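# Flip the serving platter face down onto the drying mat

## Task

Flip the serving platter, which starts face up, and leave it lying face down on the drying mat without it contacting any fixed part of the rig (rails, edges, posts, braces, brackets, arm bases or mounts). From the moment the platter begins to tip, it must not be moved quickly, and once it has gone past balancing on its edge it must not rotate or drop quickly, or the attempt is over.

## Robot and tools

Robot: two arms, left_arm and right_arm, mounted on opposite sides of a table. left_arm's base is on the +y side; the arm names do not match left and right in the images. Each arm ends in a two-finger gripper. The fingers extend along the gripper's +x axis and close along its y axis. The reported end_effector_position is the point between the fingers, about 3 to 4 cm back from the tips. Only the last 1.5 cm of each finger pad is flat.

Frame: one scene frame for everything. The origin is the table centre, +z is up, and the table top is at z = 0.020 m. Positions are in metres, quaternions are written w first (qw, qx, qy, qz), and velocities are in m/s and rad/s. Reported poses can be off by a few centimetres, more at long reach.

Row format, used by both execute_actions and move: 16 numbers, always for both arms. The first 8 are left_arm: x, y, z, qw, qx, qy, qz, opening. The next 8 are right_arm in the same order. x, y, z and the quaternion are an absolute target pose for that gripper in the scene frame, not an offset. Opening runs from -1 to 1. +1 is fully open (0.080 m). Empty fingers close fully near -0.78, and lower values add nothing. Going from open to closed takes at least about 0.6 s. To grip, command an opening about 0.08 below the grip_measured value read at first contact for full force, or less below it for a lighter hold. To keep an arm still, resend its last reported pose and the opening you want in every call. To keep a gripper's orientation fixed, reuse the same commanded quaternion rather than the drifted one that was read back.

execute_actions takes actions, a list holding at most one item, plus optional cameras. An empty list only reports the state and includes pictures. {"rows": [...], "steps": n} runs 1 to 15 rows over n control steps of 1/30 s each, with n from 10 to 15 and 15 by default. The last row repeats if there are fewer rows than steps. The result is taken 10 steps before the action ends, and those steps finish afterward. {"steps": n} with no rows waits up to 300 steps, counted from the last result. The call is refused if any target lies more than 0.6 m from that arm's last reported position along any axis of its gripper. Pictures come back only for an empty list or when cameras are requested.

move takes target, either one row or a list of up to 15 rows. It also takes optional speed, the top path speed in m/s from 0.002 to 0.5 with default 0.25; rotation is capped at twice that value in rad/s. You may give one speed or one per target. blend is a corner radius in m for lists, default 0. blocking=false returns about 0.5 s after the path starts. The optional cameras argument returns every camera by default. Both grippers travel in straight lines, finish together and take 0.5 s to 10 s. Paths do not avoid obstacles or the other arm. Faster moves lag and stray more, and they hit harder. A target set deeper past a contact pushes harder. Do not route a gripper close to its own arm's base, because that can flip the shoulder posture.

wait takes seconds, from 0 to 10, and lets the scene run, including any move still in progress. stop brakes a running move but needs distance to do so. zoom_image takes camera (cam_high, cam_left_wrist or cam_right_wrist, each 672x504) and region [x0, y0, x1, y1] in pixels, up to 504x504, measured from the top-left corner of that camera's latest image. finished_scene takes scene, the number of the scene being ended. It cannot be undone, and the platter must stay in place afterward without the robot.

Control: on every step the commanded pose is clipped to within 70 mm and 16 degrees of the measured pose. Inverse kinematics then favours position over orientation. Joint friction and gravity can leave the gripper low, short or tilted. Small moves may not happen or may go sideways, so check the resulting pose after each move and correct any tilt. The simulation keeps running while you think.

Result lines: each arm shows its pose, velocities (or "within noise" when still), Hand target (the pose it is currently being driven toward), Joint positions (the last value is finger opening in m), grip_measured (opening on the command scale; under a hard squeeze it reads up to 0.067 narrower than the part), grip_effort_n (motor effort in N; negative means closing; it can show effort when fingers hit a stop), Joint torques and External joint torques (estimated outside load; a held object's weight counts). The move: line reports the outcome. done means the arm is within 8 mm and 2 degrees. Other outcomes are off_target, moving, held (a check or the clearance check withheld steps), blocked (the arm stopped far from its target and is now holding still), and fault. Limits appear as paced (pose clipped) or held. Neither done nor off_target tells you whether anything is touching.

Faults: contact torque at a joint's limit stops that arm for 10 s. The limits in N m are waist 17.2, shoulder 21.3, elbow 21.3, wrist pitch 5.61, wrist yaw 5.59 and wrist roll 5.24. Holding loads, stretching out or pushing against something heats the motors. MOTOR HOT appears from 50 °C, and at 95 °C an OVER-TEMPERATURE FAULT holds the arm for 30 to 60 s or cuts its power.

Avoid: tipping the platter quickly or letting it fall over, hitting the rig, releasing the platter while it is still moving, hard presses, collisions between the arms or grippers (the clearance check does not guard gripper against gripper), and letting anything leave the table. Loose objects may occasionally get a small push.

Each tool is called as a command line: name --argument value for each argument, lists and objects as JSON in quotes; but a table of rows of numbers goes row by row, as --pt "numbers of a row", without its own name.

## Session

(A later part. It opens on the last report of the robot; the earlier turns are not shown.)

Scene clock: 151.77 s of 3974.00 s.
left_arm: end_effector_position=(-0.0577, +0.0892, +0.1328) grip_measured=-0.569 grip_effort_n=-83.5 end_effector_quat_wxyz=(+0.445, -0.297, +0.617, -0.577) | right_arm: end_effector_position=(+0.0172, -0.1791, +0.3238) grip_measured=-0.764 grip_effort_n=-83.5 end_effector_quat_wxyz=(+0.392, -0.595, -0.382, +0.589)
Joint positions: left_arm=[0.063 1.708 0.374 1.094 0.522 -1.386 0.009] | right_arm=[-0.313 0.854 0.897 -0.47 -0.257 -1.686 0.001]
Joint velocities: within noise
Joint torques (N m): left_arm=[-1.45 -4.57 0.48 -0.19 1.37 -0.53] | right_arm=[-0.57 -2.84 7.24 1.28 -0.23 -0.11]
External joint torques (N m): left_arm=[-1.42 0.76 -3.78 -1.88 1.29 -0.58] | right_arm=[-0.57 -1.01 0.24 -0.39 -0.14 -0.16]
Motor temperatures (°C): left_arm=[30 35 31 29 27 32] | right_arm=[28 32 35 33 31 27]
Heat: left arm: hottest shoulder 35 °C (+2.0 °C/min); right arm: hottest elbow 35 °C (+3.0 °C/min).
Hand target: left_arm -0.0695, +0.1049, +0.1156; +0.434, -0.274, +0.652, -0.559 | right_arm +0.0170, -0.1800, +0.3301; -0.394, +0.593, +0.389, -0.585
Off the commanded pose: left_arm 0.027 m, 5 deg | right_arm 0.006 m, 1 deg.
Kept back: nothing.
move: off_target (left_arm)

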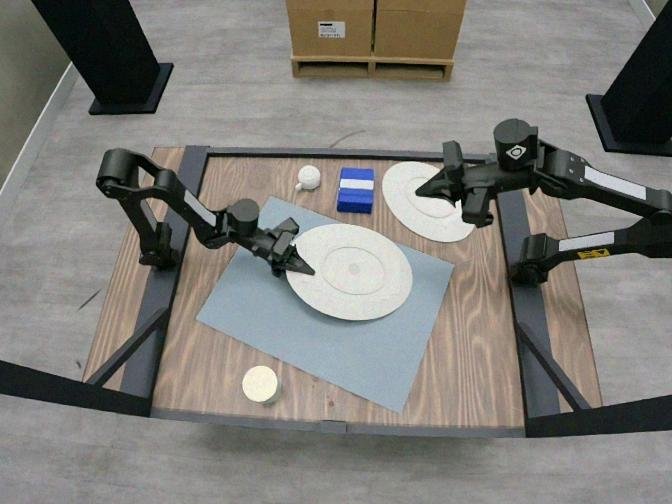

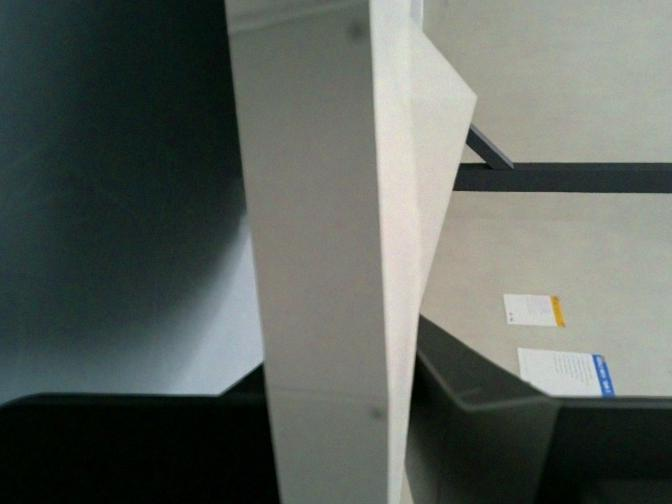

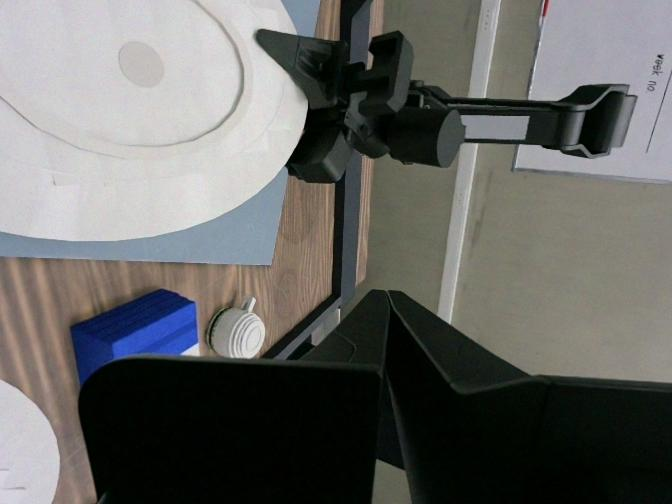

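move --target '[-0.065,0.098,0.085,0.4666,-0.2337,0.6674,-0.5312,-1,0.017,-0.18,0.33,0.394,-0.593,-0.389,0.585,-1]' --speed 0.05

zoom_image --camera "cam_high" --region '[220, 160, 450, 380]'

Scene clock: 153.93 s of 3974.00 s.
left_arm: end_effector_position=(-0.0623, +0.0927, +0.1134) grip_measured=-0.446 grip_effort_n=-83.5 end_effector_quat_wxyz=(+0.457, -0.253, +0.634, -0.570) | right_arm: end_effector_position=(+0.0172, -0.1791, +0.3238) grip_measured=-0.764 grip_effort_n=-83.5 end_effector_quat_wxyz=(+0.392, -0.595, -0.382, +0.589)
Joint positions: left_arm=[0.06 1.719 0.391 0.98 0.546 -1.314 0.015] | right_arm=[-0.313 0.854 0.897 -0.47 -0.257 -1.686 0.001]
Joint velocities: within noise
Joint torques (N m): left_arm=[-0.89 0 4.31 -1.79 -0.37 -0.41] | right_arm=[-0.37 -2.81 7.05 1.27 -0.22 -0.11]
External joint torques (N m): left_arm=[-0.88 5.42 0.06 -3.45 -0.48 -0.46] | right_arm=[-0.36 -1.03 0.13 -0.39 -0.14 -0.16]
Motor temperatures (°C): left_arm=[30 35 31 29 27 32] | right_arm=[28 32 36 33 31 27]
Heat: left arm: hottest shoulder 35 °C (+2.0 °C/min); right arm: hottest elbow 36 °C (+4.0 °C/min).
Hand target: left_arm -0.0648, +0.1001, +0.0864; +0.467, -0.234, +0.667, -0.532 | right_arm +0.0170, -0.1800, +0.3301; -0.394, +0.593, +0.389, -0.585
Off the commanded pose: left_arm 0.029 m, 6 deg | right_arm 0.006 m, 1 deg.
Kept back: nothing.
move: off_target (left_arm)

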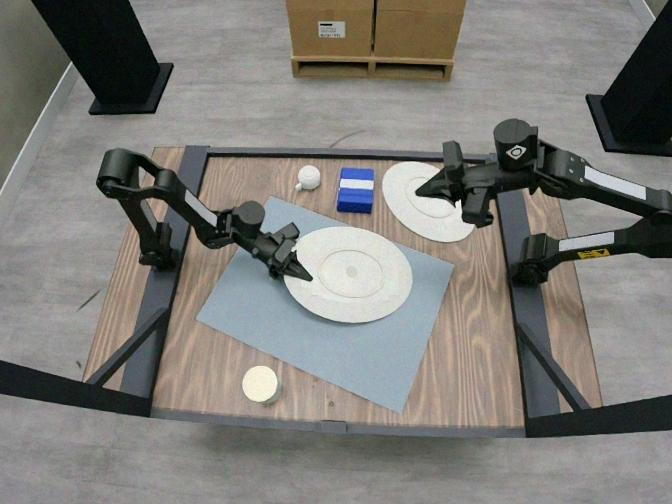

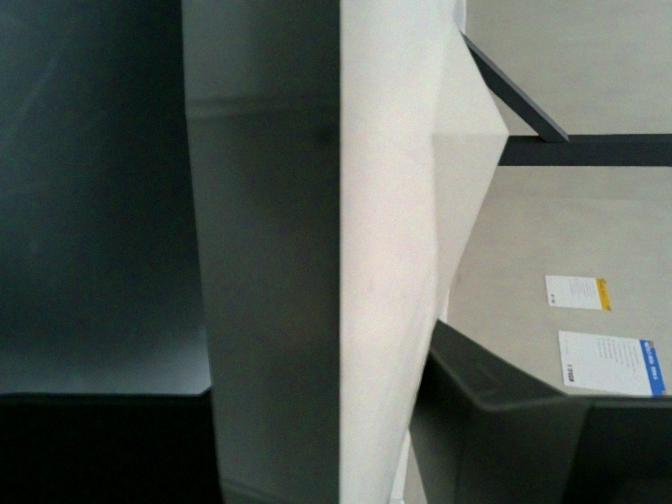

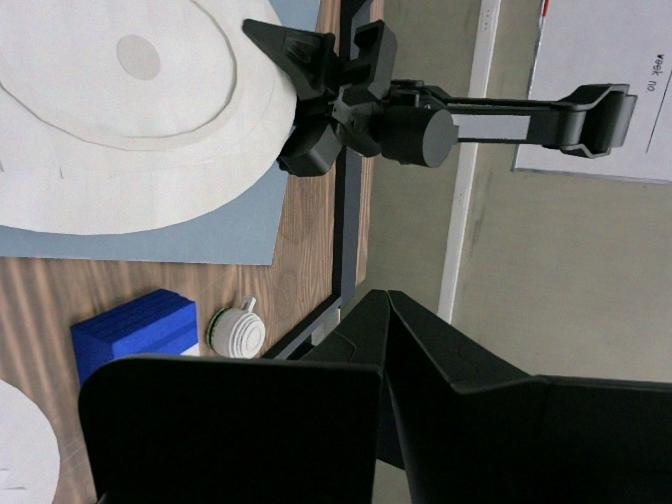

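Scaled by 2.191 from the camera's 672x504 image, which has a finer 960x720 frame.

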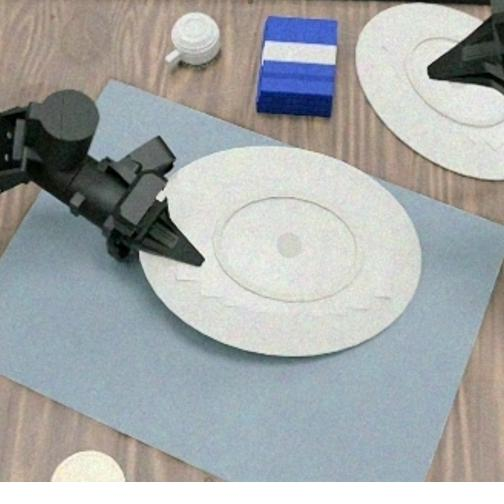

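move --pt "-0.0623 0.0927 0.115 0.457 -0.253 0.634 -0.57 -0.3 0.017 -0.18 0.33 0.394 -0.593 -0.389 0.585 -1" --pt "-0.0623 0.095 0.105 0.4938 -0.1984 0.6787 -0.5062 -0.2 0.017 -0.18 0.33 0.394 -0.593 -0.389 0.585 -1" --pt "-0.0623 0.098 0.09 0.544 -0.1264 0.6957 -0.4517 -0.2 0.017 -0.18 0.33 0.394 -0.593 -0.389 0.585 -1" --speed 0.05

zoom_image --camera "cam_high" --region '[220, 160, 450, 380]'

Scene clock: 161.00 s of 3974.00 s.
left_arm: end_effector_position=(-0.0688, +0.0879, +0.1267) grip_measured=-0.188 grip_effort_n=-58.4 end_effector_quat_wxyz=(+0.518, -0.148, +0.673, -0.507) | right_arm: end_effector_position=(+0.0172, -0.1791, +0.3238) grip_measured=-0.764 grip_effort_n=-83.5 end_effector_quat_wxyz=(+0.392, -0.595, -0.382, +0.589)
Joint positions: left_arm=[0.008 1.533 0.625 0.254 0.455 -1.187 0.027] | right_arm=[-0.313 0.854 0.897 -0.47 -0.257 -1.686 0.001]
Joint velocities: within noise
Joint torques (N m): left_arm=[-0.1 0.14 4.02 -1.73 -1.82 -0.39] | right_arm=[-0.54 -2.99 7.36 1.29 -0.19 -0.04]
External joint torques (N m): left_arm=[-0.06 5.74 -1.85 -3.26 -1.97 -0.44] | right_arm=[-0.53 -1.24 0.48 -0.35 -0.11 -0.09]
Motor temperatures (°C): left_arm=[29 34 31 29 27 32] | right_arm=[28 31 37 34 31 27]
Heat: left arm: hottest shoulder 34 °C (+1.0 °C/min); right arm: hottest elbow 37 °C (+5.0 °C/min).
Hand target: left_arm -0.0624, +0.1008, +0.0922; +0.544, -0.126, +0.695, -0.453 | right_arm +0.0170, -0.1800, +0.3301; -0.394, +0.593, +0.389, -0.585
Off the commanded pose: left_arm 0.039 m, 8 deg | right_arm 0.006 m, 1 deg.
Kept back: nothing.
move: off_target (left_arm); target 2's new opening was sent with left_arm's hand 0.018 m and 4 deg from that target

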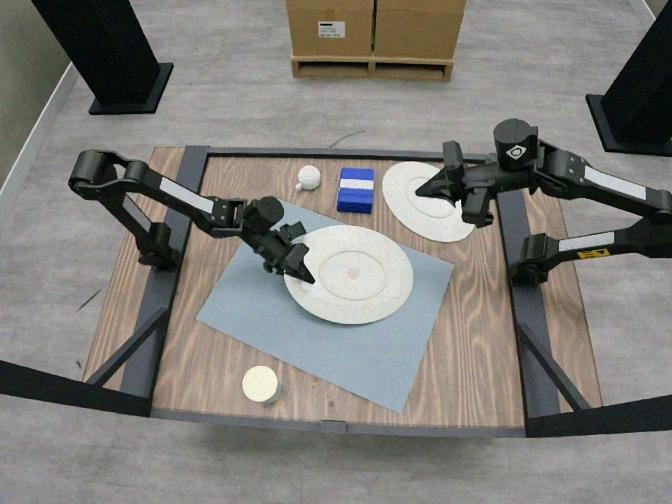

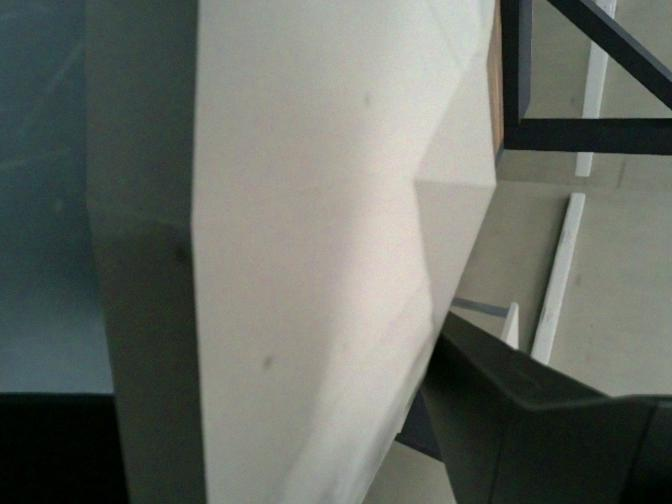

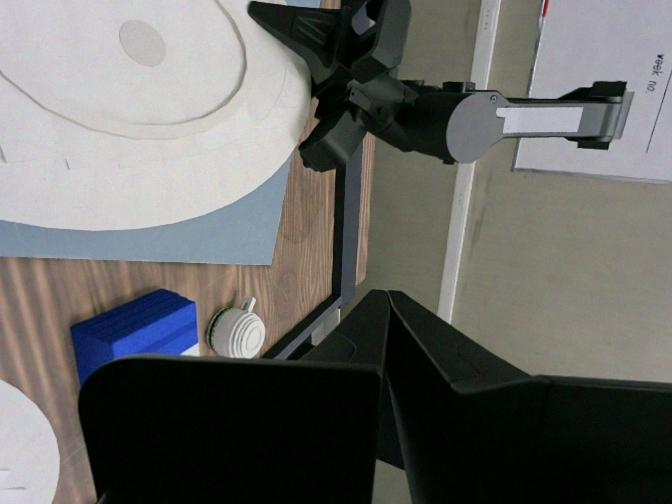

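Scaled by 2.191 from the camera's 672x504 image, which has a finer 960x720 frame.

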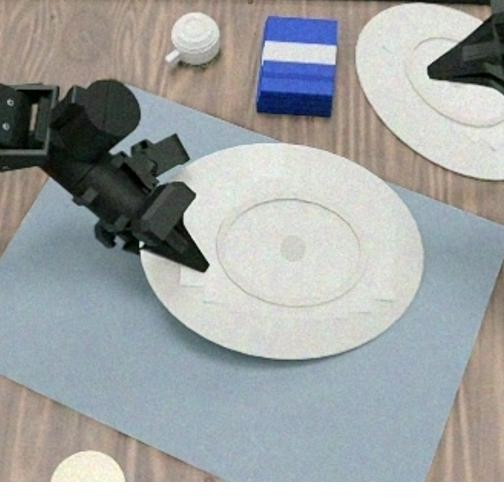

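move --pt "-0.0668 0.0885 0.118 0.518 -0.148 0.673 -0.507 0.1 0.017 -0.18 0.33 0.394 -0.593 -0.389 0.585 -1" --pt "-0.0668 0.0905 0.11 0.518 -0.148 0.673 -0.507 0.35 0.017 -0.18 0.33 0.394 -0.593 -0.389 0.585 -1" --speed 0.05

zoom_image --camera "cam_high" --region '[220, 160, 450, 380]'

Scene clock: 163.93 s of 3974.00 s.
left_arm: end_effector_position=(-0.0661, +0.0929, +0.1061) grip_measured=+0.347 grip_effort_n=14.2 end_effector_quat_wxyz=(+0.520, -0.146, +0.677, -0.500) | right_arm: end_effector_position=(+0.0172, -0.1791, +0.3238) grip_measured=-0.764 grip_effort_n=-83.5 end_effector_quat_wxyz=(+0.392, -0.595, -0.382, +0.589)
Joint positions: left_arm=[0.017 1.58 0.577 0.331 0.457 -1.183 0.051] | right_arm=[-0.313 0.854 0.897 -0.47 -0.257 -1.686 0.001]
Joint velocities: within noise
Joint torques (N m): left_arm=[-0.15 -5.34 6.99 1.93 0.3 0.11] | right_arm=[-0.32 -3.04 7.2 1.25 -0.22 -0.05]
External joint torques (N m): left_arm=[-0.13 0.27 1.47 0.41 0.14 0.07] | right_arm=[-0.31 -1.34 0.41 -0.36 -0.13 -0.1]
Motor temperatures (°C): left_arm=[29 34 31 29 27 32] | right_arm=[28 31 38 34 31 27]
Heat: left arm: hottest shoulder 34 °C (+1.0 °C/min); right arm: hottest elbow 38 °C (+6.0 °C/min).
Hand target: left_arm -0.0667, +0.0905, +0.1101; +0.518, -0.148, +0.673, -0.507 | right_arm +0.0170, -0.1800, +0.3301; -0.394, +0.593, +0.389, -0.585
Off the commanded pose: left_arm 0.005 m, 1 deg | right_arm 0.006 m, 1 deg.
Kept back: nothing.
move: done

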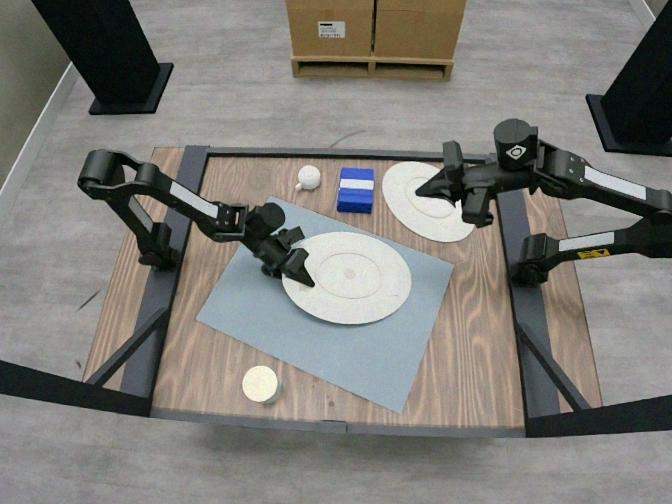

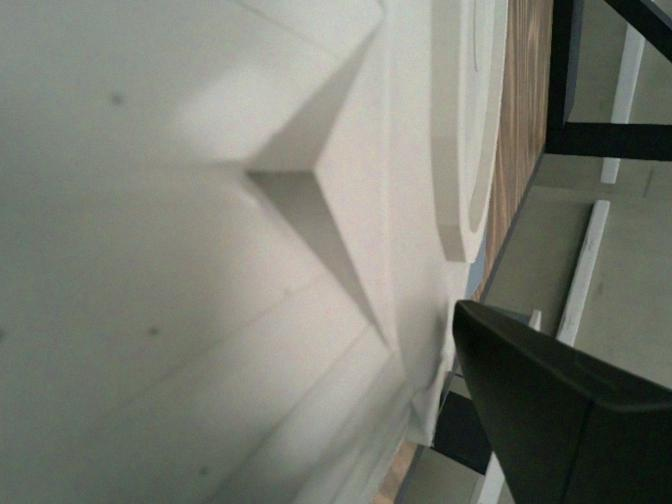

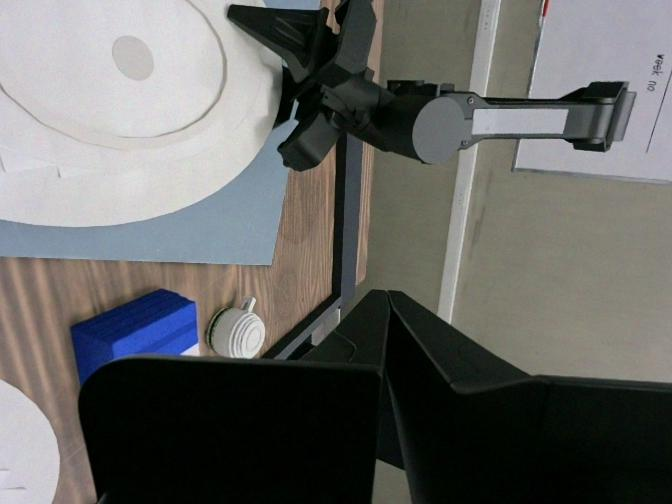

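Scaled by 2.191 from the camera's 672x504 image, which has a finer 960x720 frame.

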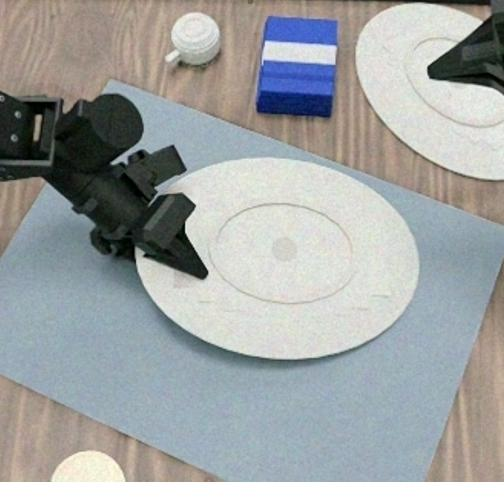

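move --pt "-0.0645 0.098 0.095 0.5632 -0.096 0.7006 -0.4275 0.35 0.017 -0.18 0.33 0.394 -0.593 -0.389 0.585 -1" --pt "-0.0645 0.1 0.068 0.5632 -0.096 0.7006 -0.4275 0.35 0.017 -0.18 0.33 0.394 -0.593 -0.389 0.585 -1" --speed 0.04

zoom_image --camera "cam_high" --region '[220, 160, 450, 380]'

Scene clock: 168.10 s of 3974.00 s.
left_arm: end_effector_position=(-0.0726, +0.0989, +0.0893) grip_measured=+0.359 grip_effort_n=-42.1 end_effector_quat_wxyz=(+0.537, -0.105, +0.700, -0.458) | right_arm: end_effector_position=(+0.0172, -0.1791, +0.3238) grip_measured=-0.764 grip_effort_n=-83.5 end_effector_quat_wxyz=(+0.392, -0.595, -0.382, +0.589)
Joint positions: left_arm=[-0.018 1.607 0.628 0.181 0.412 -1.184 0.051] | right_arm=[-0.313 0.854 0.897 -0.47 -0.257 -1.686 0.001]
Joint velocities: within noise
Joint torques (N m): left_arm=[0.07 -0.33 6.19 0.75 -2.02 -0.11] | right_arm=[-0.29 -2.98 7.52 1.31 -0.25 -0.08]
External joint torques (N m): left_arm=[0.04 5.5 0.61 -0.68 -2.17 -0.15] | right_arm=[-0.28 -1.27 0.67 -0.33 -0.17 -0.13]
Motor temperatures (°C): left_arm=[29 34 31 29 27 31] | right_arm=[28 31 38 34 31 27]
Heat: left arm: hottest shoulder 34 °C (+1.0 °C/min); right arm: hottest elbow 38 °C (+6.1 °C/min).
Hand target: left_arm -0.0645, +0.1016, +0.0691; +0.563, -0.095, +0.700, -0.428 | right_arm +0.0170, -0.1800, +0.3301; -0.394, +0.593, +0.389, -0.585
Off the commanded pose: left_arm 0.023 m, 5 deg | right_arm 0.006 m, 1 deg.
Kept back: nothing.
move: off_target (left_arm)

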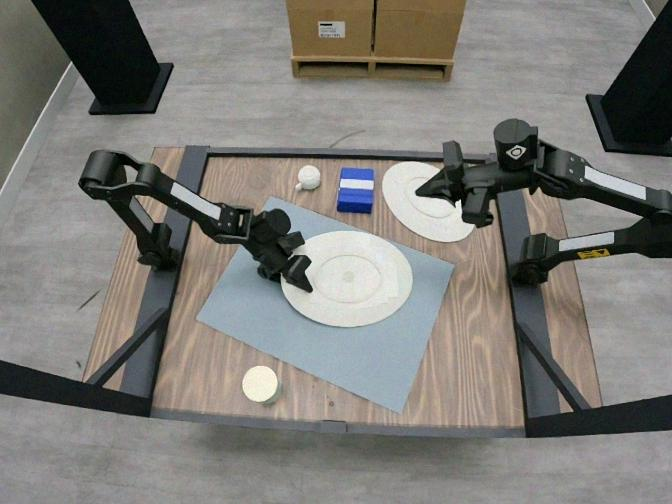

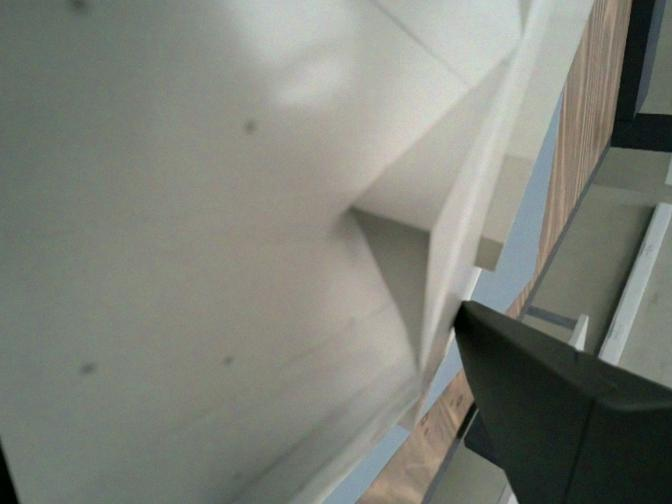

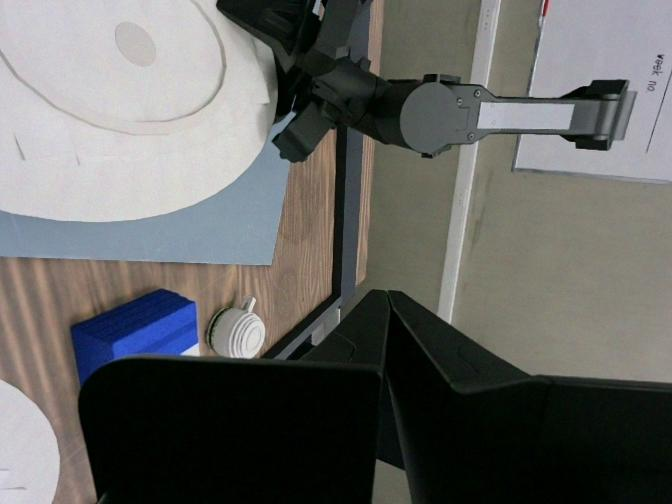

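Scaled by 2.191 from the camera's 672x504 image, which has a finer 960x720 frame.

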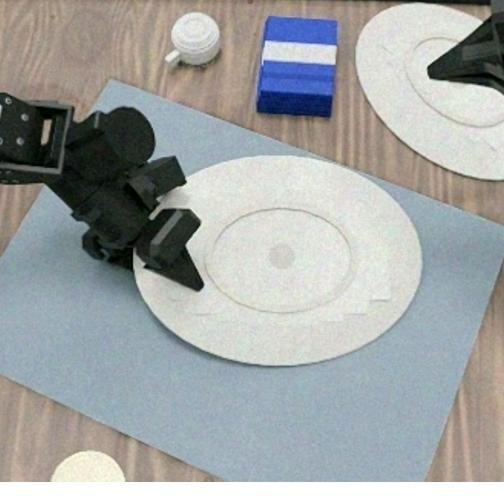

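move --pt "-0.0726 0.0989 0.096 0.537 -0.105 0.7 -0.458 0.6 0.017 -0.18 0.33 0.394 -0.593 -0.389 0.585 -1" --pt "-0.052 0.135 0.09 0.537 -0.105 0.7 -0.458 0.6 0.017 -0.18 0.33 0.394 -0.593 -0.389 0.585 -1" --speed 0.04

zoom_image --camera "cam_high" --region '[220, 160, 450, 380]'

Scene clock: 171.20 s of 3974.00 s.
left_arm: end_effector_position=(-0.0534, +0.1392, +0.0808) grip_measured=+0.601 grip_effort_n=-6.7 end_effector_quat_wxyz=(+0.539, -0.096, +0.709, -0.445) | right_arm: end_effector_position=(+0.0172, -0.1791, +0.3238) grip_measured=-0.764 grip_effort_n=-83.5 end_effector_quat_wxyz=(+0.392, -0.595, -0.382, +0.589)
Joint positions: left_arm=[0.067 1.489 0.502 0.122 0.469 -1.115 0.062] | right_arm=[-0.313 0.854 0.897 -0.47 -0.257 -1.686 0.001]
Joint velocities: within noise
Joint torques (N m): left_arm=[0.42 -6.42 6.76 1.9 0.43 0.16] | right_arm=[-0.44 -3.02 7.31 1.24 -0.22 -0.11]
External joint torques (N m): left_arm=[0.42 -1.68 1.34 0.56 0.23 0.12] | right_arm=[-0.43 -1.22 0.36 -0.43 -0.13 -0.16]
Motor temperatures (°C): left_arm=[29 35 31 29 27 31] | right_arm=[28 31 38 34 31 27]
Heat: left arm: hottest shoulder 35 °C (+2.0 °C/min); right arm: hottest elbow 38 °C (+5.1 °C/min).
Hand target: left_arm -0.0520, +0.1351, +0.0899; +0.537, -0.105, +0.700, -0.458 | right_arm +0.0170, -0.1800, +0.3301; -0.394, +0.593, +0.389, -0.585
Off the commanded pose: left_arm 0.010 m, 2 deg | right_arm 0.006 m, 1 deg.
Kept back: nothing.
move: off_target (left_arm)

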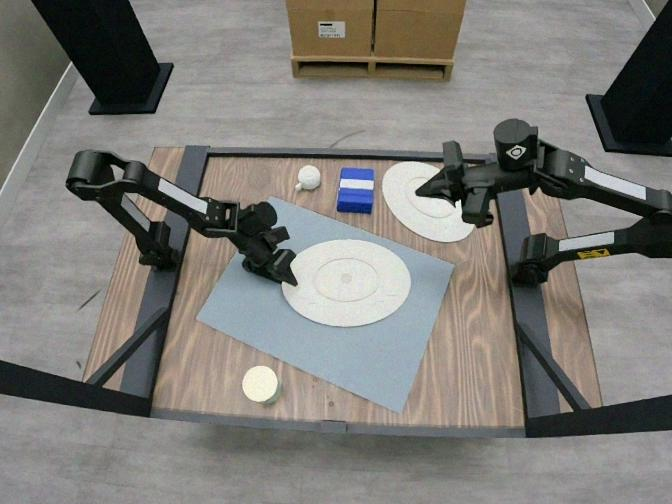

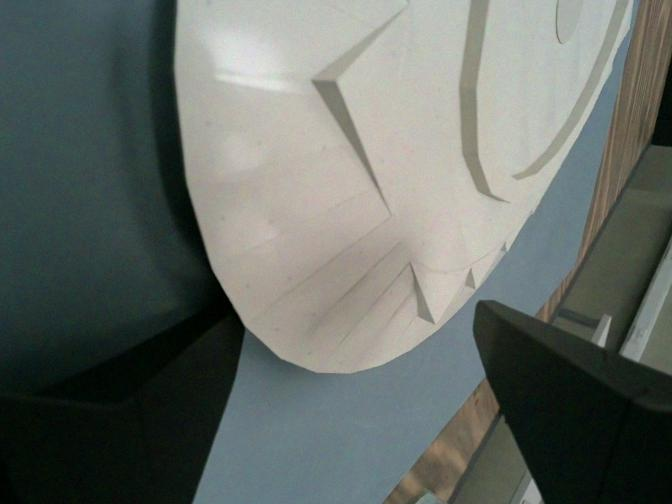

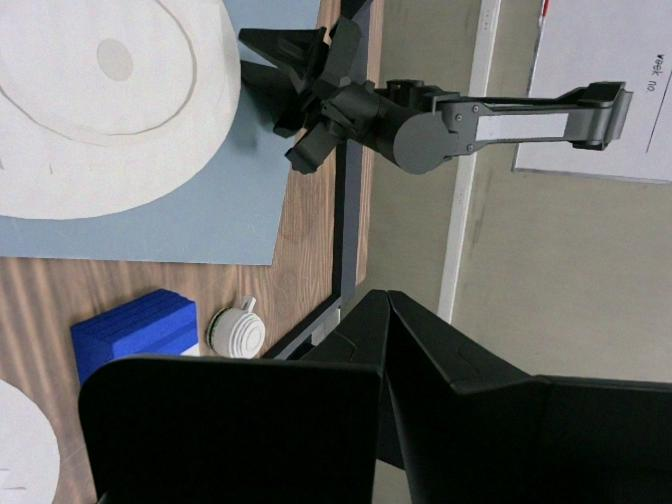

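Scaled by 2.191 from the camera's 672x504 image, which has a finer 960x720 frame.

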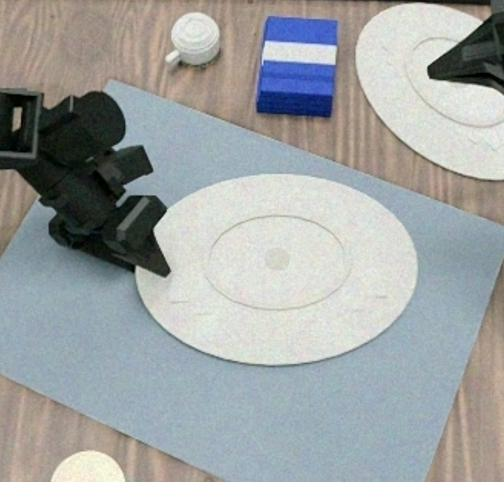

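Almost flat; finish withdrawing and rise.

move --pt "-0.03 0.18 0.095 0.537 -0.105 0.7 -0.458 0.6 0.017 -0.18 0.33 0.394 -0.593 -0.389 0.585 -1" --pt "-0.02 0.2 0.17 0.537 -0.105 0.7 -0.458 0.6 0.017 -0.18 0.33 0.394 -0.593 -0.389 0.585 -1" --speed 0.06

zoom_image --camera "cam_high" --region '[220, 160, 450, 380]'

Scene clock: 174.13 s of 3974.00 s.
left_arm: end_effector_position=(-0.0204, +0.2011, +0.1654) grip_measured=+0.601 grip_effort_n=-6.7 end_effector_quat_wxyz=(+0.538, -0.102, +0.704, -0.453) | right_arm: end_effector_position=(+0.0172, -0.1791, +0.3238) grip_measured=-0.764 grip_effort_n=-83.5 end_effector_quat_wxyz=(+0.392, -0.595, -0.382, +0.589)
Joint positions: left_arm=[0.293 1.028 0.595 -0.515 0.612 -0.912 0.062] | right_arm=[-0.313 0.854 0.897 -0.47 -0.257 -1.686 0.001]
Joint velocities: within noise
Joint torques (N m): left_arm=[0.18 -3.22 8.65 1 0.54 0.12] | right_arm=[-0.4 -2.93 7.31 1.25 -0.24 -0.07]
External joint torques (N m): left_arm=[0.2 -0.62 2.01 -0.23 0.26 0.08] | right_arm=[-0.4 -1.17 0.44 -0.39 -0.15 -0.12]
Motor temperatures (°C): left_arm=[29 35 31 29 27 31] | right_arm=[28 31 39 34 31 27]
Heat: left arm: hottest shoulder 35 °C (+2.0 °C/min); right arm: hottest elbow 39 °C (+6.1 °C/min).
Hand target: left_arm -0.0200, +0.2000, +0.1700; +0.537, -0.105, +0.700, -0.458 | right_arm +0.0170, -0.1800, +0.3301; -0.394, +0.593, +0.389, -0.585
Off the commanded pose: left_arm 0.005 m, 1 deg | right_arm 0.006 m, 1 deg.
Kept back: nothing.
move: done

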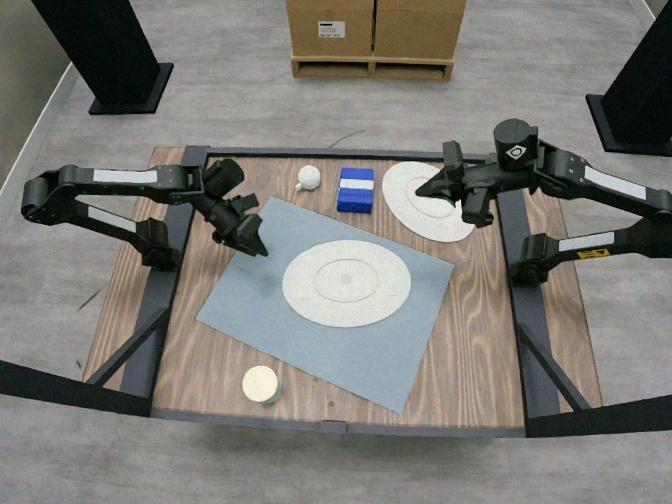

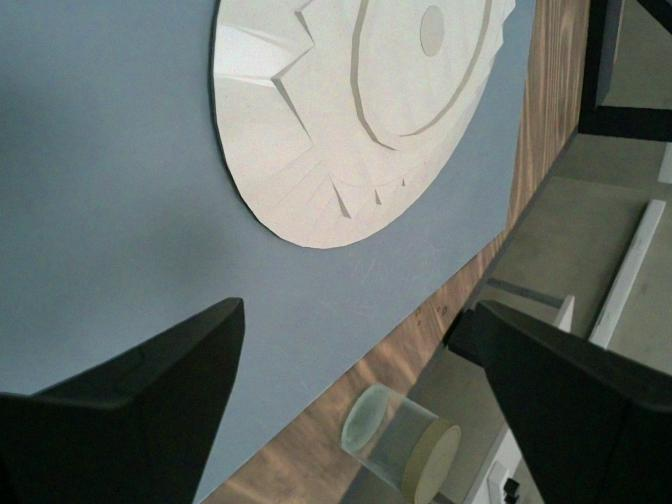

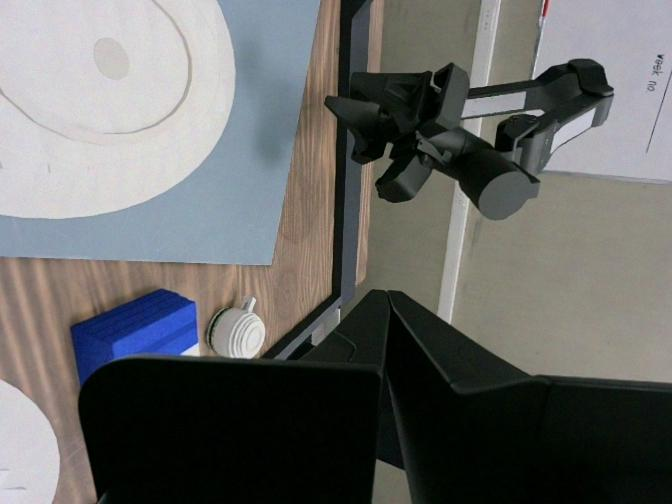

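Scaled by 2.191 from the camera's 672x504 image, which has a finer 960x720 frame.

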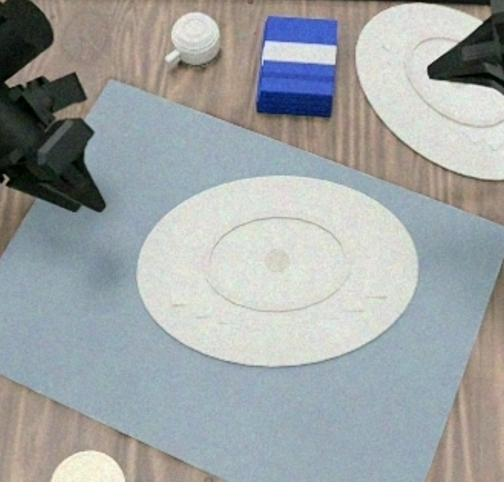

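Flat, face down, on the mat.

finished_scene --scene 1

The scene is finished: the task was done.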